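# Reassemble the aquarium canister filter using two arms

## Task

Rebuild the aquarium filter so that both trays sit fully seated at the bottom of the canister, the rubber ring lies in the groove around the canister rim, and the head is fitted with each of its two latches hooked onto the canister and each latch lever raised; the filter must end up upright.

## Robot and tools

ROBOT. Two seven-joint arms, left_arm and right_arm, each ending in a two-finger parallel gripper, with a wrist camera on each. Base positions in the scene frame: left_arm (+0.021, +0.379, +0.050) m, right_arm (-0.054, -0.348, +0.050) m, both nearly unrotated (tiny yaw). The wrist drives are weak: forearm roll about 18.4 N m, wrist pitch 19.4, wrist roll 17.7, so heavy or levered loads can make a wrist give way.

FRAMES. Scene frame: origin at table-top height halfway between the arms, +x forward over the table, +z up, +y toward left_arm. Hand positions (metres), quaternions (wxyz) and Hand target in results are in each arm's own base frame. Movement offsets instead use the current Hand target's own axes: the fingers point along the gripper's +z and open and close along its y. end_effector_position is the spot between the pads when shut; fingertips stick out about 19 mm past it closed, 6 mm fully open. Fixed cameras are given in the scene frame.

ROW FORMAT. Every commanded row has 16 numbers in [-1, 1], both arms always included: left dx, dy, dz, rx, ry, rz, left gripper position, left gripper speed, then the same eight for the right arm. dx..rz are an offset (not a pose) from that arm's Hand target as it stood when the action or move began, along the hand's axes; 1.0 equals 0.6 m or 180 degrees, and rx, ry, rz form a single rotation vector. All rows of one action count from that same start, but each new action or call starts from the updated Hand target, so resending an offset moves further. Six zeros re-request the current Hand target and release a push. Gripper position is absolute: +1 fully open (85 mm), 0 roughly 45 mm, -1 shut, not linear between. Gripper speed: -1 about 20 mm/s, 0 about 85, +1 about 150; faster closes from a centimetre or more away grip harder (roughly 100 N per pad slow, 120 to 135 at 0, up to 245 at +1). To keep a gripper unchanged, resend its previous position and speed; 0 is a real command.

TOOLS.
execute_actions(actions, cameras): actions is a list of actions; each action is a table of up to 15 rows, one per 1/30 s step, the last row held if fewer. An empty list returns images and full status. cameras: list of names, ["all"], or [].
move(target, speed, blend, blocking, cameras): target is one 16-number row or up to 15 rows, all offsets from the same starting Hand targets; straight-line paths, all ending together, no obstacle avoidance, capped at 10 s. speed in m/s, 0.002 to 0.5 (default 0.25), a single value or one per target; turning capped at twice that in rad/s and 0.873 rad/s. blend in metres for rounding corners (0 means stop at each). blocking=false returns after about 0.5 s while motion continues.
wait(seconds 0 to 10), stop() brakes a running move, zoom_image(camera, region [x0, y0, x1, y1] in pixels, at most 504 by 504) on cam_high, cam_low, cam_left_wrist or cam_right_wrist, clear_fault(arm) for a torque fault already reported, finished_scene(scene) with the current scene number, once the filter is assembled.

RESULTS. Each gives hand pose, Hand target (the last command after clipping; next offsets start here), Tool commands, joint positions, velocities and torques, Flange force (force on the gripper along its x y z, includes held weight, noisy), motor temperatures. position_measured_pct is about 50 minus 50 times the finger position. object_status: 0 moving, 1 blocked opening, 2 stopped on an object before the target (firm grip), 3 at the target or pads touching (nothing held, or a weak grip). motor_current_ma near 1000 on a firm hold, near 0 empty. A move adds a move: line such as done, off_target, moving, held or fault, plus limits (paced = pose clipped, held = steps withheld). done means within 3 mm and 2 degrees; neither done nor off_target tells you about contact.

MOTION NOTES. Commanded orientation is clipped to 32 degrees from the measured one each step. Joints are speed-limited, so large moves may finish late. Grippers often rest a little short of the Hand target; send the shortfall as an extra offset. Big wrist turns can swing the elbow. The clearance check may hold commands that bring the arms close, but does not guarantee no contact.

AVOID. Arms are stiff: a target a few millimetres past firm contact presses very hard. Slow down near contact. Do not let parts drop, fall far, or leave the table (that fails the scene), and do not release moving parts. No hits or presses between the two arms, and never close one gripper on the other's fingers. Avoid gripping hard on parts that are still resting on something, and avoid fast swings of loads. Joint torque limits are 104.5 N m (waist, shoulder, upper arm roll, elbow) and 51.3 N m (forearm roll, wrist pitch, wrist roll); exceeding one, or straying over 5 degrees from plan, stops the arm until clear_fault. Holding loads or stretched poses heats motors: MOTOR HOT appears at 60 °C, and at 75 °C the arm sinks for 30 to 60 s or more. Loose parts may occasionally be nudged by the scene.

CAMERAS. cam_high and cam_low (504x504) are fixed; cam_left_wrist and cam_right_wrist (672x504) ride on the arms and can lag while moving.

Each tool is called after "Request:" as name([rows], argument=value, ...), one row to a line, values as JSON.

## Session

Request:
execute_actions(actions=[])

Scene clock: 0.00 s.
left_arm: end_effector_position=(+0.2318, +0.0387, +0.2836) position_measured_pct=0.0 object_status=3 motor_current_ma=0 end_effector_quat_wxyz=(+0.609, -0.307, -0.645, -0.343) | right_arm: end_effector_position=(+0.3336, +0.2998, +0.1122) position_measured_pct=0.0 object_status=3 motor_current_ma=0 end_effector_quat_wxyz=(-0.080, +0.954, -0.064, +0.283)
Joint positions: left_arm=[0.357 0.843 0.111 1.806 -0.589 2.015 1.444] | right_arm=[-1.094 0.467 -0.005 2.286 1.603 0.454 1.969]
Joint velocities: within noise
Joint torques (N m): no reading
Motor temperatures (°C): left_arm=[39 35 33 36 38 42 50] | right_arm=[37 40 37 38 52 50 39]
Flange force (N): no reading
Hand target: left_arm +0.2318, +0.0387, +0.2836; +0.609, -0.307, -0.645, -0.343 | right_arm +0.3336, +0.2998, +0.1122; -0.080, +0.954, -0.064, +0.283
Tool commands: left_gripper/position=+1.0 left_gripper/speed=+1.0 right_gripper/position=+1.0 right_gripper/speed=+1.0

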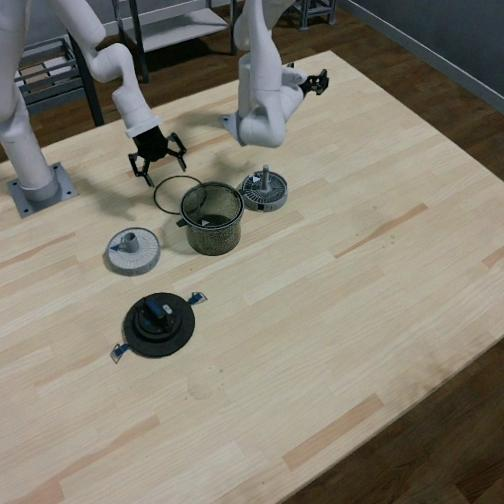

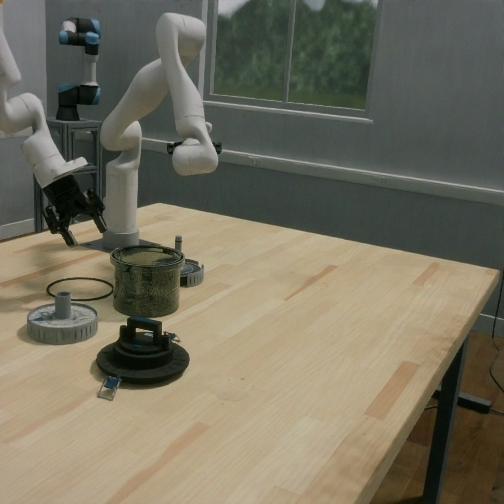

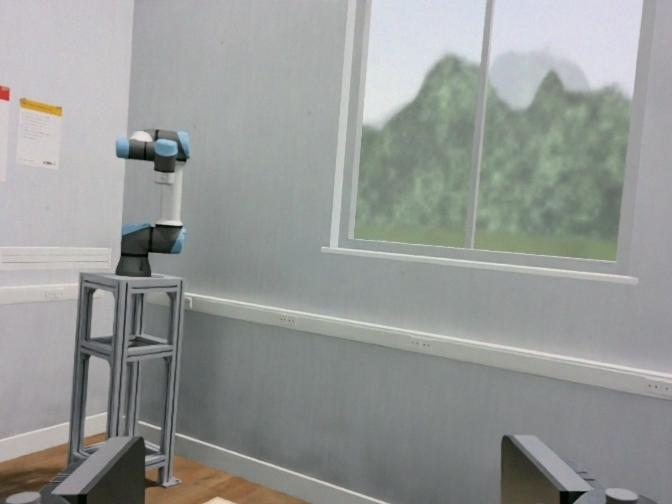

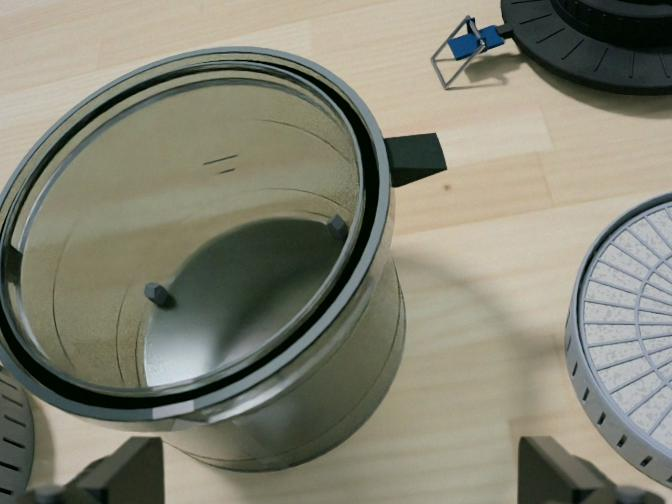

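Request:
zoom_image(camera="cam_high", region=[90, 140, 310, 305])

Request:
zoom_image(camera="cam_high", region=[90, 270, 230, 375])

Request:
zoom_image(camera="cam_low", region=[10, 220, 230, 410])

Request:
zoom_image(camera="cam_right_wrist", region=[0, 0, 504, 504])

Scaled by 2.291.

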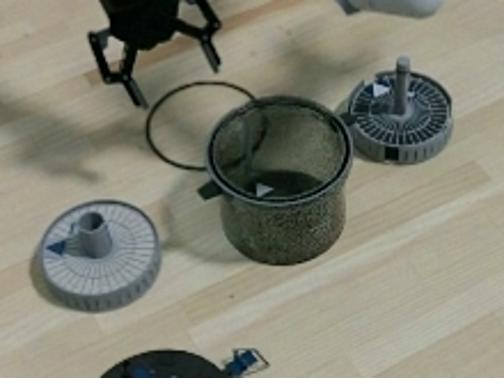

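Scaled by 3.600.

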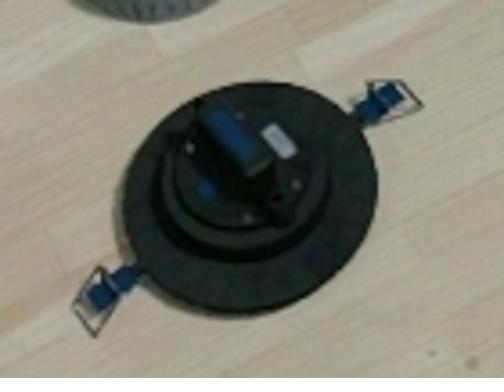

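Scaled by 2.291.

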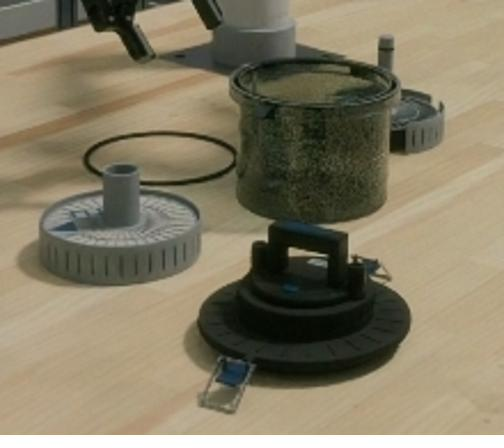

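Scaled by 1.000.

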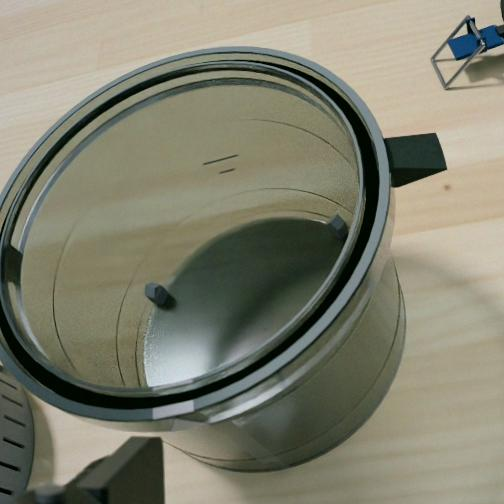

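Request:
move(target=[-0.057,-0.084,-0.262,-0.513,-0.289,0.543,1,1,0.237,0.041,-0.150,-0.0516,-0.182,-0.0413,1,1], cameras=["all"])

Scene clock: 14.23 s.
left_arm: end_effector_position=(+0.2837, -0.1180, +0.2493) position_measured_pct=0.0 object_status=3 motor_current_ma=0 end_effector_quat_wxyz=(-0.001, +1.000, +0.001, +0.001) | right_arm: end_effector_position=(+0.4005, +0.2416, +0.2573) position_measured_pct=0.0 object_status=3 motor_current_ma=0 end_effector_quat_wxyz=(+0.000, +1.000, +0.000, +0.001)
Joint positions: left_arm=[-0.352 0.063 0.715 2.001 -0.049 1.092 -1.185] | right_arm=[-0.309 0.442 -0.437 1.475 0.194 1.265 3.945]
Joint torques (N m): left_arm=[0.12 -7.51 1.38 -8.76 0.2 0.05 -0.04] | right_arm=[-0.41 -16.05 -2.83 -9.72 -0.36 -0.2 0.39]
Flange force (N): left_arm=[0.3 -1.4 2.6] | right_arm=[-4.2 2.8 2.0]
Hand target: left_arm +0.2837, -0.1180, +0.2493; -0.001, +1.000, +0.001, +0.001 | right_arm +0.4005, +0.2416, +0.2573; +0.000, +1.000, +0.000, +0.001
Off the commanded pose: left_arm 0.000 m, 0 deg | right_arm 0.000 m, 0 deg.
move: done
camera_calibration:
cam_left_wrist: T_world_to_cam=[[0.0168622, -0.999429, 0.0292972, -0.134751], [-0.999816, -0.0165861, 0.0096434, 0.334388], [-0.00915196, -0.0294545, -0.999524, 0.397788], [0, 0, 0, 1]] pos_world=[0.340239, -0.117411, 0.398321]
cam_right_wrist: T_world_to_cam=[[-0.00300966, -0.99997, -0.00708315, 0.245696], [-0.999995, 0.00301627, -0.000923444, 0.456446], [0.000944782, 0.00708033, -0.999974, 0.398455], [0, 0, 0, 1]] pos_world=[0.456806, 0.241491, 0.400606]

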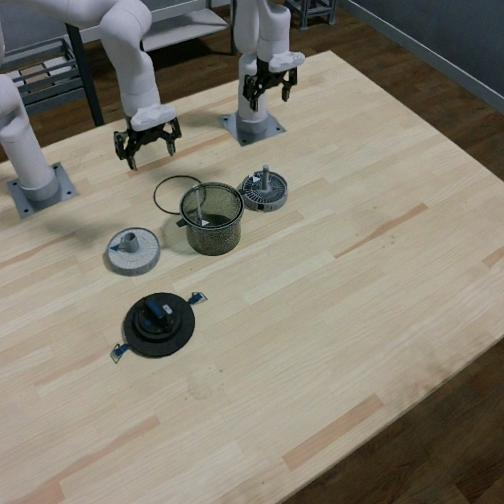

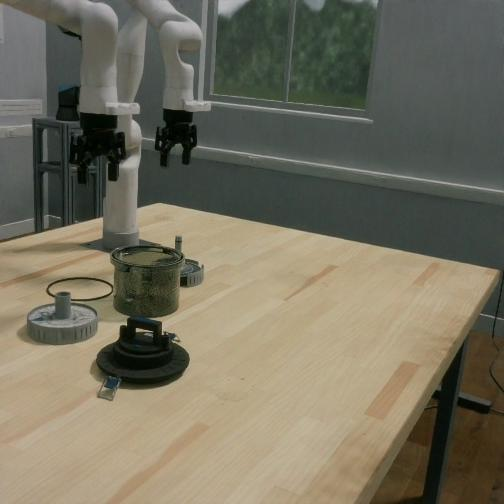

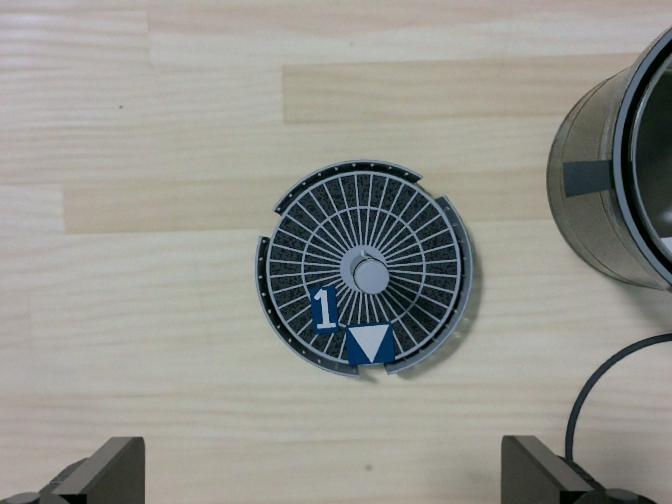

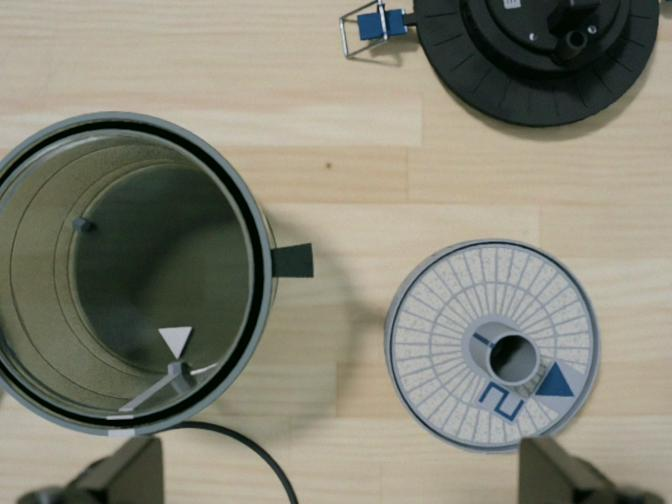

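Request:
zoom_image(camera="cam_right_wrist", region=[0, 90, 340, 445])

Request:
zoom_image(camera="cam_right_wrist", region=[370, 220, 620, 470])

Request:
zoom_image(camera="cam_left_wrist", region=[240, 145, 490, 395])

Request:
zoom_image(camera="cam_left_wrist", region=[520, 0, 672, 504])

Request:
zoom_image(camera="cam_right_wrist", region=[330, 0, 672, 140])

Scaled by 1.420.

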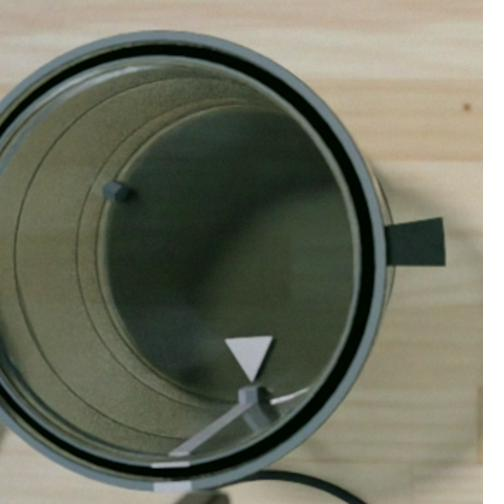

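Scaled by 2.016.

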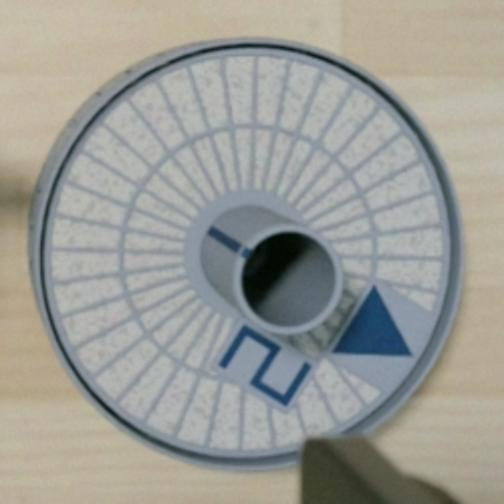

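Scaled by 2.016.

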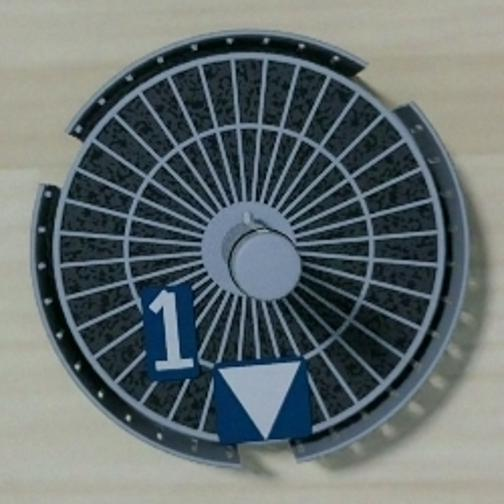

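Scaled by 1.000.

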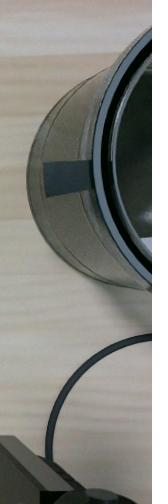

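Scaled by 1.474.

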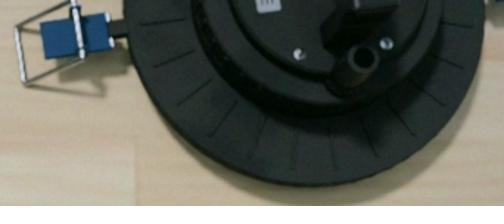

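Request:
move(target=[0.07,0.377,-0.083,0,0,0,1,1,0.267,0.217,0.083,0,0,0,1,1], cameras=["all"])

Request:
zoom_image(camera="cam_left_wrist", region=[140, 0, 644, 504])

Request:
zoom_image(camera="cam_right_wrist", region=[90, 50, 590, 470])

Scene clock: 19.40 s.
left_arm: end_effector_position=(+0.3259, -0.3442, +0.2989) position_measured_pct=0.0 object_status=3 motor_current_ma=0 end_effector_quat_wxyz=(-0.001, +1.000, +0.001, +0.001) | right_arm: end_effector_position=(+0.5609, +0.1114, +0.2080) position_measured_pct=0.0 object_status=3 motor_current_ma=0 end_effector_quat_wxyz=(+0.000, +1.000, +0.000, +0.001)
Joint positions: left_arm=[0.27 0.494 0.813 1.384 -0.358 1.413 -0.491] | right_arm=[-0.064 0.714 -0.354 1.155 0.239 1.309 4.314]
Joint torques (N m): left_arm=[-0.13 -16.29 4.25 -8.76 0.25 0.13 -0.21] | right_arm=[-0.39 -20.97 -2.96 -9.76 -0.44 -0.22 0.39]
Flange force (N): left_arm=[0.6 1.6 2.1] | right_arm=[-7.0 1.4 1.6]
Hand target: left_arm +0.3259, -0.3442, +0.2989; -0.001, +1.000, +0.001, +0.001 | right_arm +0.5609, +0.1114, +0.2080; +0.000, +1.000, +0.000, +0.001
Off the commanded pose: left_arm 0.000 m, 0 deg | right_arm 0.000 m, 0 deg.
move: done
camera_calibration:
cam_left_wrist: T_world_to_cam=[[0.0167593, -0.99943, 0.0293004, -0.362946], [-0.999819, -0.0164861, 0.00954122, 0.372432], [-0.00905274, -0.029455, -0.999525, 0.44095], [0, 0, 0, 1]] pos_world=[0.382439, -0.343611, 0.447822]
cam_right_wrist: T_world_to_cam=[[-0.00300854, -0.99997, -0.00708316, 0.115633], [-0.999995, 0.00301516, -0.000923457, 0.617092], [0.000944786, 0.00708034, -0.999974, 0.349926], [0, 0, 0, 1]] pos_world=[0.617106, 0.111291, 0.351306]

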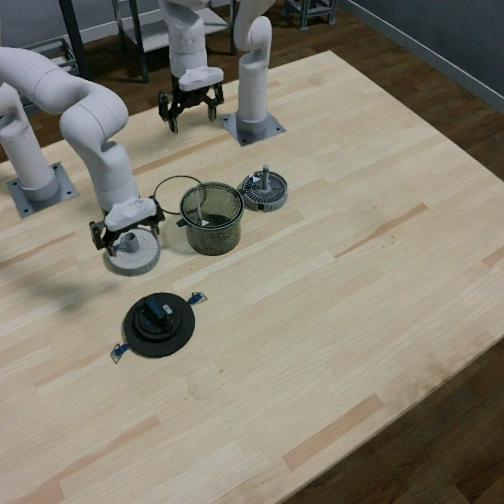

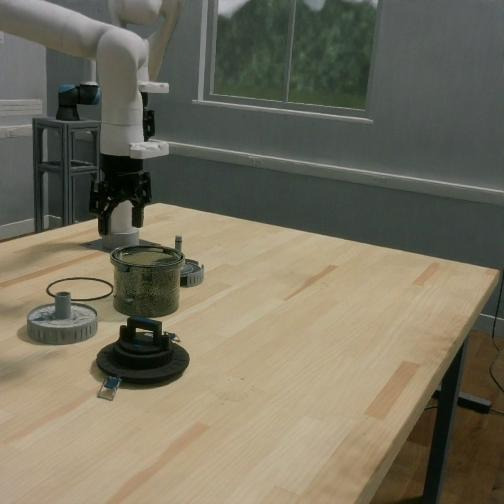

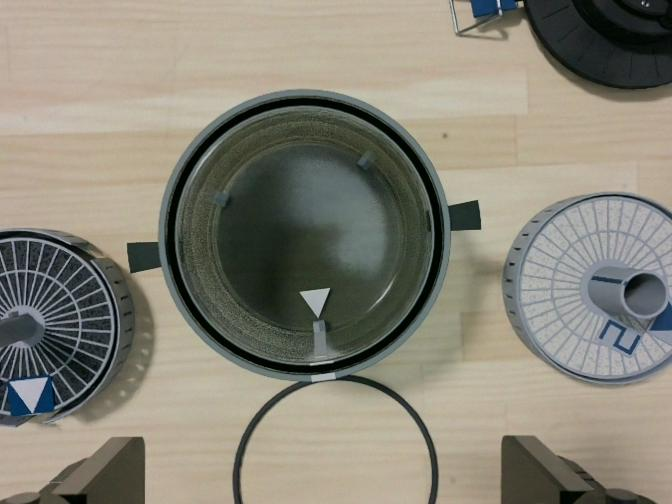

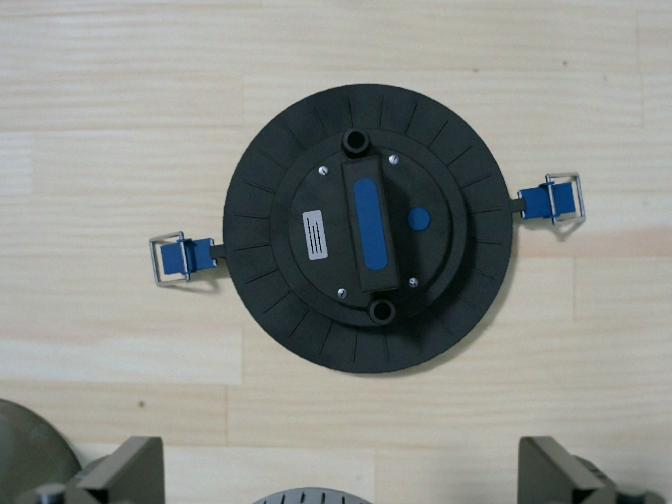

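Scaled by 1.000.

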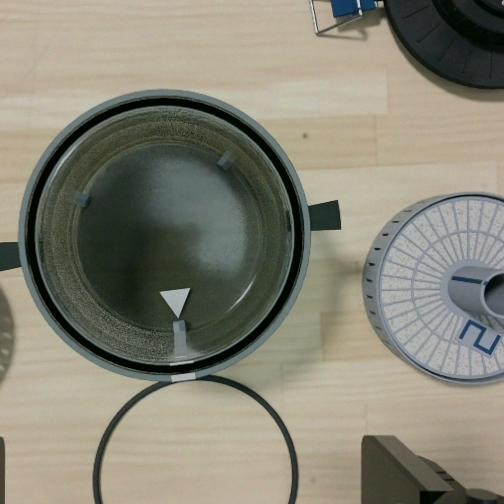

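Scaled by 1.008.

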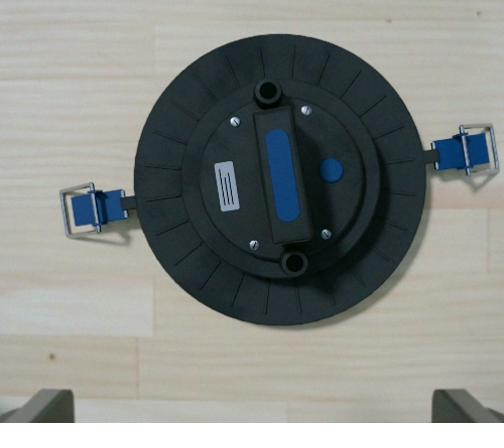

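Request:
zoom_image(camera="cam_low", region=[95, 230, 205, 330])

Request:
zoom_image(camera="cam_low", region=[85, 305, 205, 405])

Scaled by 4.582.

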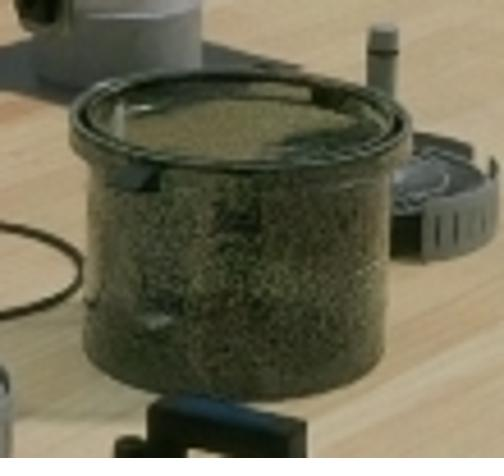

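Scaled by 4.200.

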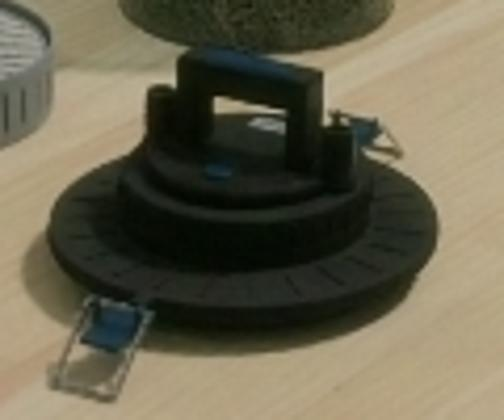

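Request:
zoom_image(camera="cam_right_wrist", region=[140, 220, 230, 300])

Request:
zoom_image(camera="cam_right_wrist", region=[500, 160, 590, 240])

Request:
zoom_image(camera="cam_left_wrist", region=[430, 180, 500, 250])

Request:
zoom_image(camera="cam_left_wrist", region=[260, 280, 380, 400])

Scaled by 5.600.

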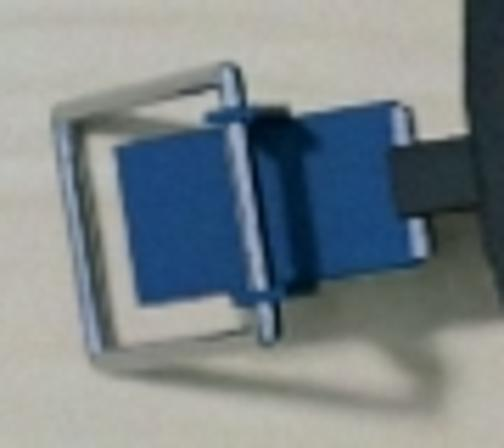

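Scaled by 5.600.

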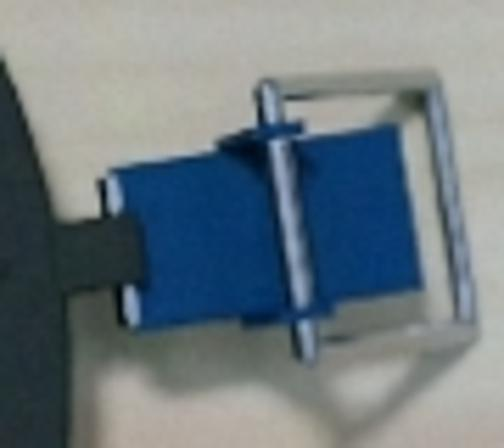

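Scaled by 7.200.

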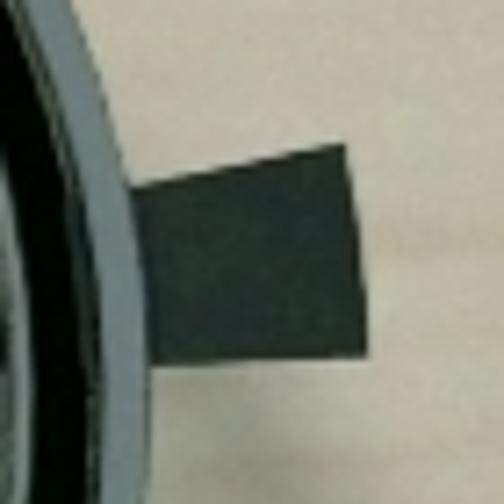

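Scaled by 4.200.

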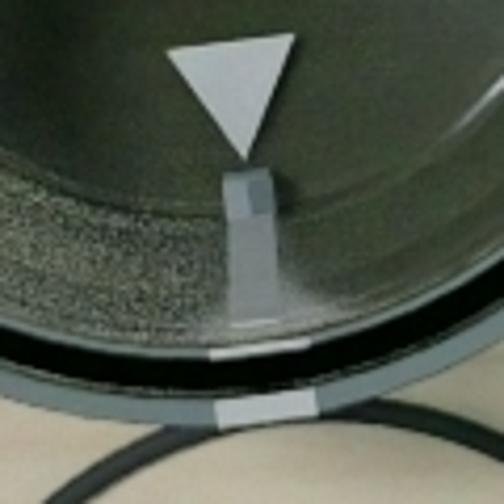

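Request:
move(target=[-0.0065,-0.325,0.248,0,0,0,1,1,-0.275,-0.053,0.08,0,0,0,1,1], cameras=["cam_left_wrist","cam_right_wrist"])

Scene clock: 29.97 s.
left_arm: end_effector_position=(+0.3219, -0.1490, +0.1504) position_measured_pct=0.0 object_status=3 motor_current_ma=0 end_effector_quat_wxyz=(-0.001, +1.000, +0.001, +0.001) | right_arm: end_effector_position=(+0.3960, +0.1432, +0.1596) position_measured_pct=0.0 object_status=3 motor_current_ma=0 end_effector_quat_wxyz=(+0.000, +1.000, +0.000, +0.001)
Joint positions: left_arm=[-0.201 0.398 0.75 2.058 -0.372 0.82 -0.801] | right_arm=[-0.116 0.454 -0.405 1.809 0.221 0.92 4.094]
Joint torques (N m): left_arm=[-0.03 -11.84 3.34 -6.92 0.23 0.29 -0.21] | right_arm=[-0.41 -14.81 -2.7 -8.38 -0.38 -0.13 0.39]
Flange force (N): left_arm=[-0.6 0.4 5.5] | right_arm=[-4.6 1.9 1.6]
Hand target: left_arm +0.3219, -0.1490, +0.1504; -0.001, +1.000, +0.001, +0.001 | right_arm +0.3960, +0.1431, +0.1596; +0.000, +1.000, +0.000, +0.001
Off the commanded pose: left_arm 0.000 m, 0 deg | right_arm 0.000 m, 0 deg.
move: done
camera_calibration:
cam_left_wrist: T_world_to_cam=[[0.0168579, -0.999431, 0.0291991, -0.163446], [-0.999817, -0.0165856, 0.00954175, 0.373052], [-0.00905204, -0.0293546, -0.999528, 0.298249], [0, 0, 0, 1]] pos_world=[0.378439, -0.148411, 0.299321]
cam_right_wrist: T_world_to_cam=[[-0.00290925, -0.999971, -0.00708388, 0.146448], [-0.999995, 0.00291517, -0.000824575, 0.452137], [0.000845201, 0.00708145, -0.999975, 0.301404], [0, 0, 0, 1]] pos_world=[0.452306, 0.142991, 0.302806]
Images, in order (width x height): cam_left_wrist 672x504, cam_right_wrist 672x504.

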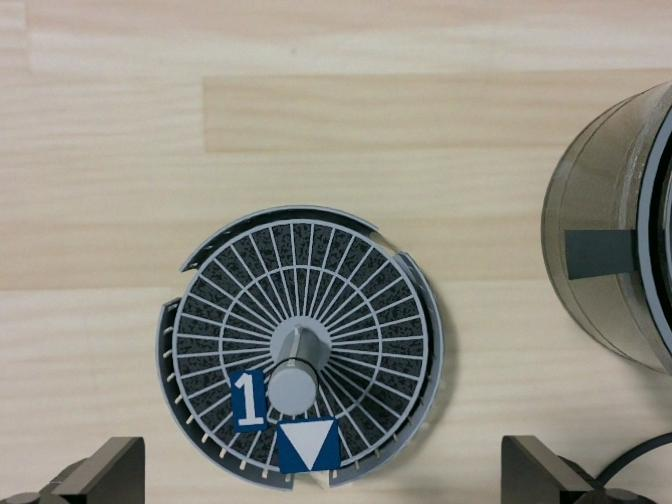

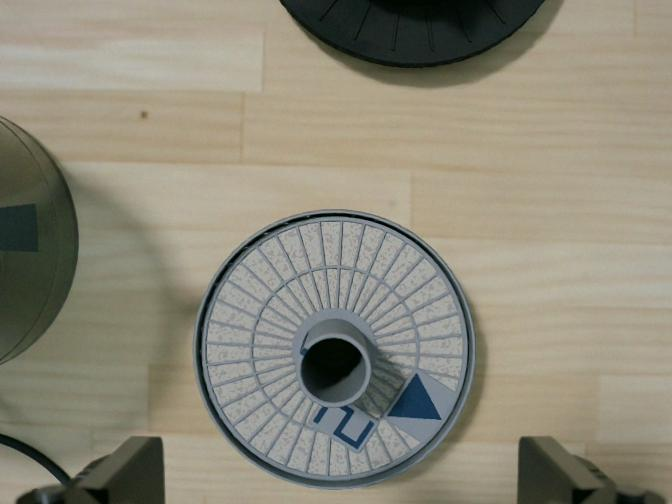

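Request:
move([
  [0.0035,-0.0117,0,0,0,0,1,1,0.0117,-0.005,0,0,0,-0.2833,1,1],
  [0.0035,-0.0117,0.209,0,0,0,1,1,0.0117,-0.005,0.241,0,0,-0.2833,1,1],
], speed=[0.2,0.12], cameras=["all"])

Scene clock: 37.60 s.
left_arm: end_effector_position=(+0.3242, -0.1418, +0.0250) position_measured_pct=0.0 object_status=3 motor_current_ma=0 end_effector_quat_wxyz=(-0.001, +1.000, +0.001, +0.001) | right_arm: end_effector_position=(+0.4035, +0.1461, +0.0150) position_measured_pct=0.0 object_status=3 motor_current_ma=0 end_effector_quat_wxyz=(+0.001, +0.903, +0.431, +0.001)
Joint positions: left_arm=[0.01 0.663 0.465 2.179 -0.698 0.447 -0.536] | right_arm=[-0.09 0.762 -0.465 1.911 0.581 0.602 4.669]
Joint torques (N m): left_arm=[-0.13 -15.02 3.29 -3.69 0.18 0.16 -0.16] | right_arm=[-0.35 -16.82 -3.8 -5.69 -0.38 -0.24 0.42]
Flange force (N): left_arm=[-3.5 -0.4 6.0] | right_arm=[-5.7 -3.7 1.3]
Hand target: left_arm +0.3242, -0.1418, +0.0250; -0.001, +1.000, +0.001, +0.001 | right_arm +0.4035, +0.1461, +0.0150; +0.001, +0.903, +0.431, +0.001
Off the commanded pose: left_arm 0.000 m, 0 deg | right_arm 0.000 m, 0 deg.
move: done
camera_calibration:
cam_left_wrist: T_world_to_cam=[[0.0167623, -0.99943, 0.0292987, -0.152608], [-0.999818, -0.0164861, 0.00964122, 0.376665], [-0.0091527, -0.029455, -0.999524, 0.173164], [0, 0, 0, 1]] pos_world=[0.380739, -0.141211, 0.173921]
cam_right_wrist: T_world_to_cam=[[0.775161, -0.631744, -0.00500589, -0.219392], [-0.631749, -0.775173, 0.000638972, 0.424499], [-0.0042841, 0.00266716, -0.999987, 0.159576], [0, 0, 0, 1]] pos_world=[0.438924, 0.190035, 0.158204]

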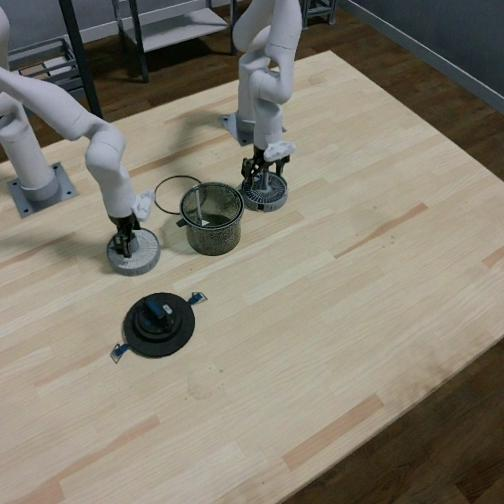

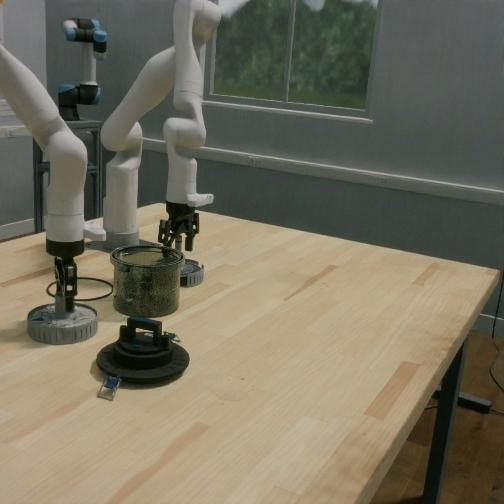

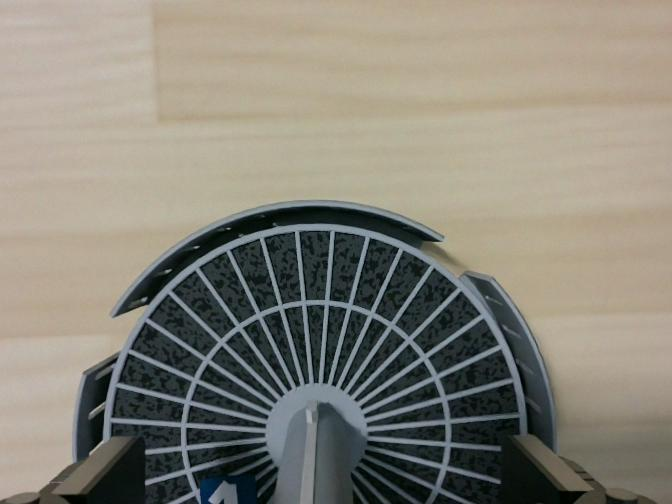

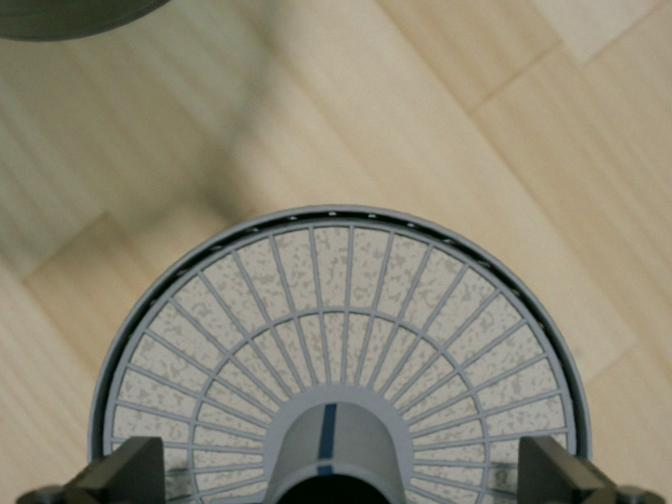

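Request:
move(target=[0,0,0,0,0,0,-1,-0.6,0,0,0,0,0,0,-1,-0.6], cameras=["cam_left_wrist","cam_right_wrist"])

Scene clock: 40.03 s.
left_arm: end_effector_position=(+0.3242, -0.1419, +0.0250) position_measured_pct=80.1 object_status=0 motor_current_ma=1000 end_effector_quat_wxyz=(-0.001, +1.000, +0.001, +0.001) | right_arm: end_effector_position=(+0.4035, +0.1461, +0.0150) position_measured_pct=64.5 object_status=2 motor_current_ma=1000 end_effector_quat_wxyz=(+0.001, +0.903, +0.431, +0.001)
Joint positions: left_arm=[0.01 0.663 0.465 2.18 -0.698 0.447 -0.536] | right_arm=[-0.09 0.762 -0.464 1.911 0.581 0.602 4.669]
Joint torques (N m): left_arm=[-0.07 -10 1.58 -3.21 -0.2 0.24 -0.07] | right_arm=[0.29 -11.69 -2.28 -4.48 -0.42 -0.45 0.44]
Flange force (N): left_arm=[-5.8 -1.9 -11.5] | right_arm=[-6.3 -5.9 -11.4]
Hand target: left_arm +0.3242, -0.1418, +0.0250; -0.001, +1.000, +0.001, +0.001 | right_arm +0.4035, +0.1461, +0.0150; +0.001, +0.903, +0.431, +0.001
Off the commanded pose: left_arm 0.000 m, 0 deg | right_arm 0.000 m, 0 deg.
move: done
camera_calibration:
cam_left_wrist: T_world_to_cam=[[0.0167593, -0.99943, 0.0293004, -0.152607], [-0.999819, -0.0164861, 0.00954122, 0.376683], [-0.00905274, -0.029455, -0.999525, 0.173126], [0, 0, 0, 1]] pos_world=[0.380739, -0.141211, 0.173922]
cam_right_wrist: T_world_to_cam=[[0.775161, -0.631744, -0.00500589, -0.219392], [-0.631749, -0.775173, 0.000638972, 0.424499], [-0.0042841, 0.00266716, -0.999987, 0.159476], [0, 0, 0, 1]] pos_world=[0.438924, 0.190035, 0.158104]
Images, in order (width x height): cam_left_wrist 672x504, cam_right_wrist 672x504.

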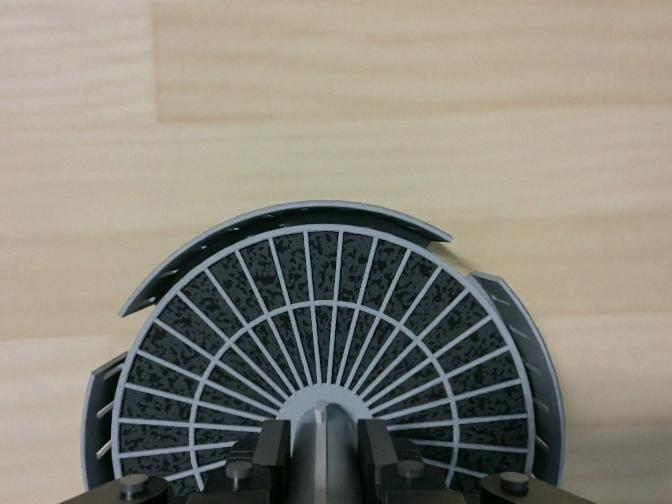

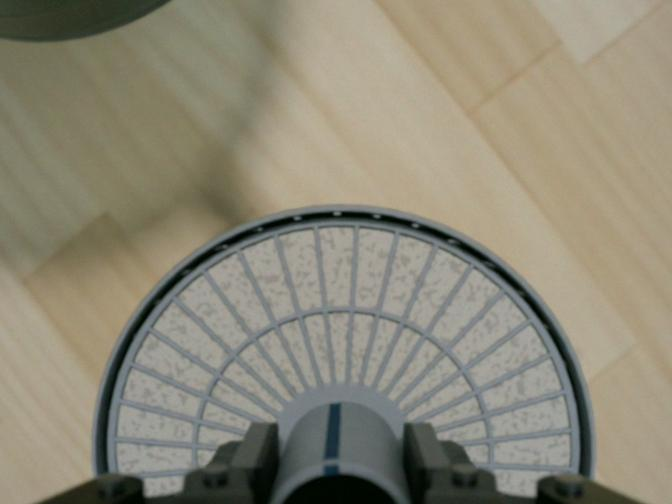

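Request:
move([
  [0,0,-0.258,0,0,0,-1,-0.6,0,0,0,0,0,0,-1,-0.6],
  [0.107,0.327,-0.258,0,0,0,-1,-0.6,0,0,0,0,0,0,-1,-0.6],
], speed=[0.15,0.15], blend=[0.03,0], cameras=["all"])

Scene clock: 45.53 s.
left_arm: end_effector_position=(+0.3885, -0.3381, +0.1796) position_measured_pct=80.1 object_status=2 motor_current_ma=1000 end_effector_quat_wxyz=(-0.001, +1.000, +0.001, +0.001) | right_arm: end_effector_position=(+0.4035, +0.1461, +0.0150) position_measured_pct=64.5 object_status=2 motor_current_ma=1000 end_effector_quat_wxyz=(+0.001, +0.903, +0.431, +0.001)
Joint positions: left_arm=[0.269 0.681 0.701 1.47 -0.461 1.159 -0.524] | right_arm=[-0.09 0.762 -0.464 1.911 0.581 0.602 4.669]
Joint torques (N m): left_arm=[-0.24 -20.02 5.06 -8.84 0.25 0.09 -0.17] | right_arm=[0.34 -11.69 -2.28 -4.49 -0.43 -0.44 0.41]
Flange force (N): left_arm=[-1.8 -0.5 5.0] | right_arm=[-6.3 -5.9 -11.4]
Hand target: left_arm +0.3885, -0.3381, +0.1796; -0.001, +1.000, +0.001, +0.001 | right_arm +0.4035, +0.1461, +0.0150; +0.001, +0.903, +0.431, +0.001
Off the commanded pose: left_arm 0.000 m, 0 deg | right_arm 0.000 m, 0 deg.
move: done
camera_calibration:
cam_left_wrist: T_world_to_cam=[[0.0168593, -0.999429, 0.029299, -0.354446], [-0.999817, -0.0165861, 0.00954341, 0.436224], [-0.009052, -0.0294545, -0.999525, 0.322453], [0, 0, 0, 1]] pos_world=[0.445039, -0.337511, 0.328522]
cam_right_wrist: T_world_to_cam=[[0.775161, -0.631744, -0.00506907, -0.219382], [-0.631749, -0.775172, 0.000561455, 0.424511], [-0.0042841, 0.00276716, -0.999987, 0.159457], [0, 0, 0, 1]] pos_world=[0.438924, 0.190035, 0.158104]

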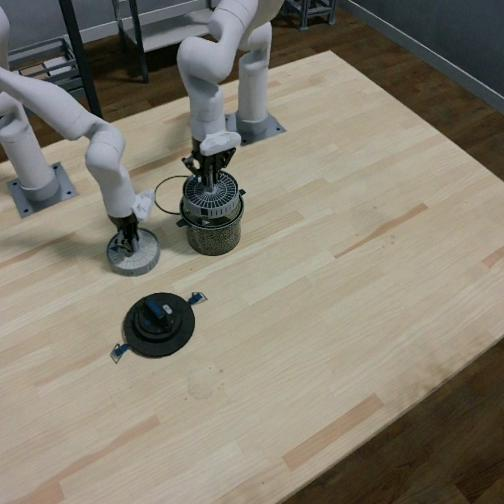

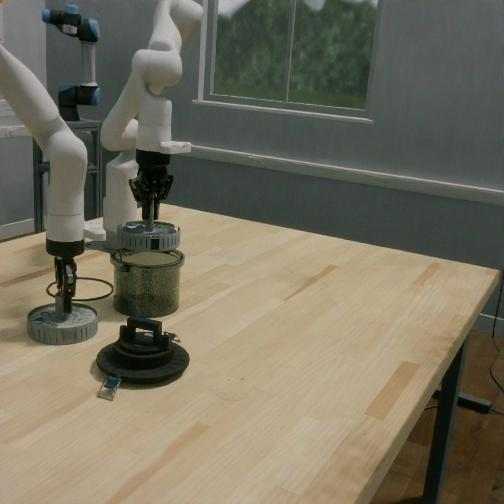

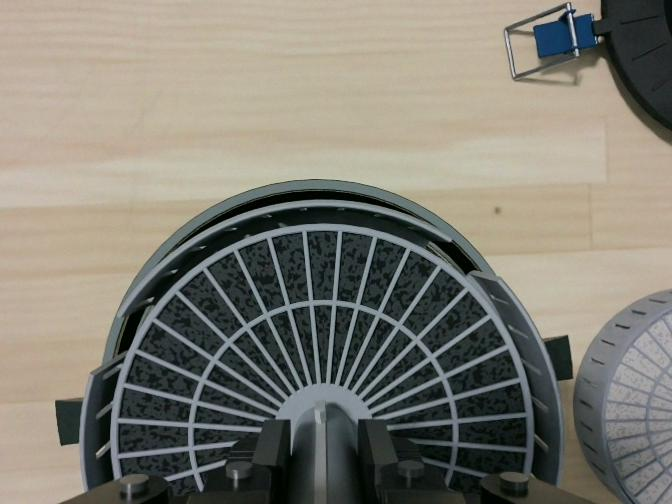

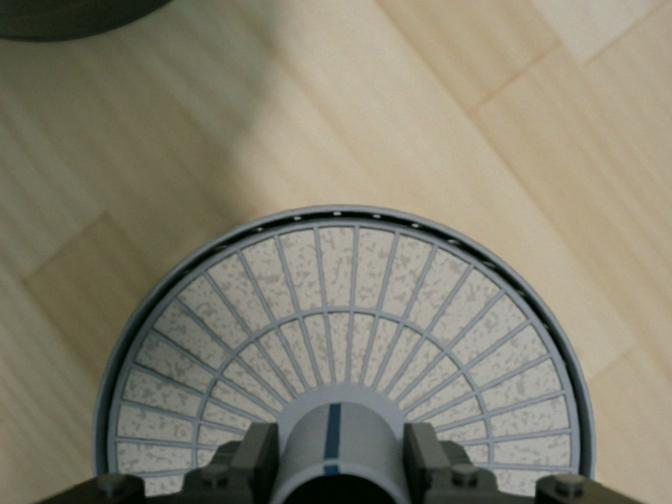

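Request:
zoom_image(camera="cam_left_wrist", region=[40, 160, 340, 460])

Request:
zoom_image(camera="cam_left_wrist", region=[300, 160, 600, 460])

Scaled by 1.680.

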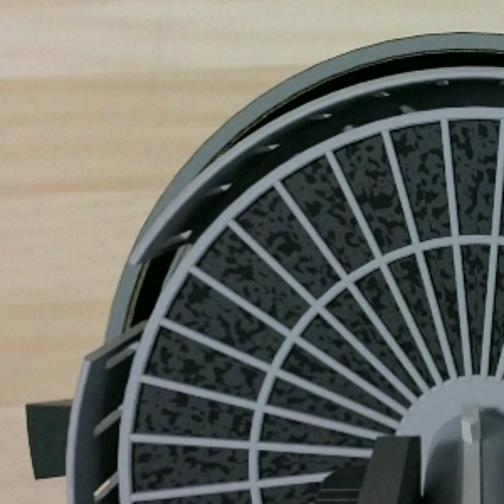

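Scaled by 1.680.

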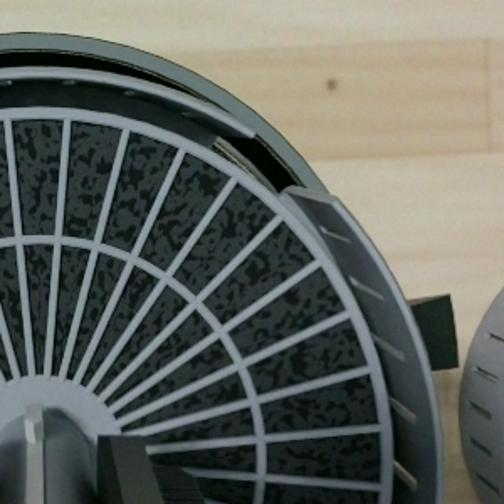

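Request:
move([
  [0,-0.0035,0,0,0,0,-1,-0.6,0,0,0,0,0,0,-1,-0.6],
  [0,-0.0035,0.092,0,0,0,-1,-0.6,0,0,0,0,0,0,-1,-0.6],
], speed=[0.1,0.06], cameras=["all"])

Scene clock: 50.30 s.
left_arm: end_effector_position=(+0.3912, -0.3368, +0.1332) position_measured_pct=80.1 object_status=2 motor_current_ma=1000 end_effector_quat_wxyz=(+0.002, +1.000, +0.001, +0.009) | right_arm: end_effector_position=(+0.4035, +0.1461, +0.0150) position_measured_pct=64.5 object_status=2 motor_current_ma=1000 end_effector_quat_wxyz=(+0.001, +0.903, +0.431, +0.001)
Joint positions: left_arm=[0.285 0.726 0.655 1.549 -0.507 1.023 -0.489] | right_arm=[-0.09 0.762 -0.464 1.911 0.581 0.602 4.669]
Joint torques (N m): left_arm=[-3.64 72.46 -19.36 25.97 -0.84 -14.56 -0.24] | right_arm=[0.34 -11.67 -2.27 -4.5 -0.43 -0.42 0.43]
Flange force (N): left_arm=[-17.9 -7.5 -211.2] | right_arm=[-6.4 -6.0 -11.3]
Hand target: left_arm +0.3885, -0.3360, +0.1244; -0.001, +1.000, +0.001, +0.001 | right_arm +0.4035, +0.1461, +0.0150; +0.001, +0.903, +0.431, +0.001
Off the commanded pose: left_arm 0.009 m, 1 deg | right_arm 0.000 m, 0 deg.
TORQUE WARNING: the torque sensor of joint 2 (shoulder) of the left arm reached its warning level (56.7 N m). A warning alone does not stop the arm.
move: off_target (left_arm)
camera_calibration:
cam_left_wrist: T_world_to_cam=[[0.0162175, -0.999263, 0.0347937, -0.352224], [-0.99983, -0.0165113, -0.00817502, 0.441809], [0.00874349, -0.0346553, -0.999361, 0.267436], [0, 0, 0, 1]] pos_world=[0.445108, -0.335402, 0.283132]
cam_right_wrist: T_world_to_cam=[[0.775161, -0.631744, -0.00506907, -0.219382], [-0.631749, -0.775172, 0.000561455, 0.424511], [-0.0042841, 0.00276716, -0.999987, 0.159457], [0, 0, 0, 1]] pos_world=[0.438924, 0.190035, 0.158104]

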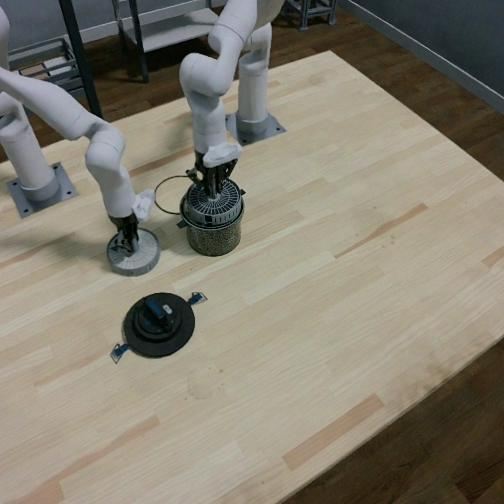

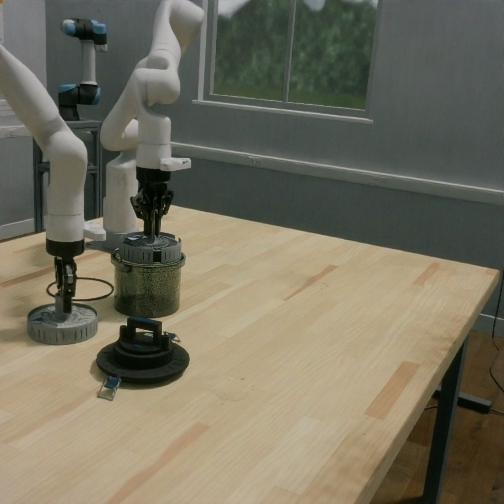

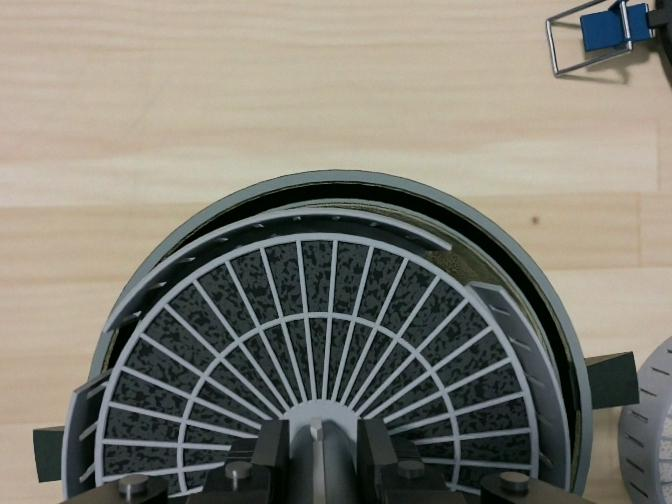

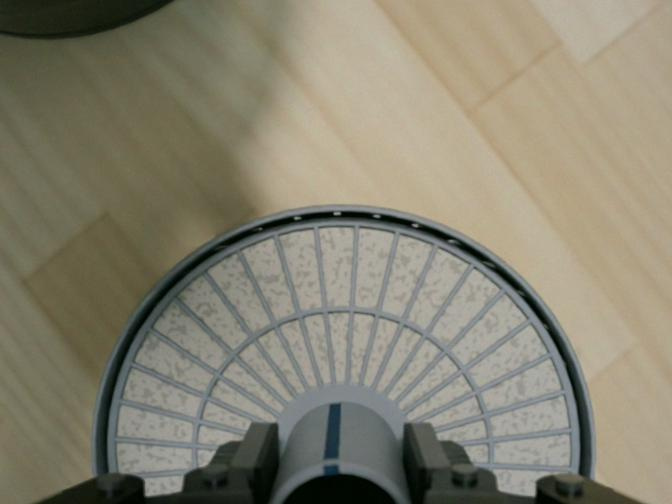

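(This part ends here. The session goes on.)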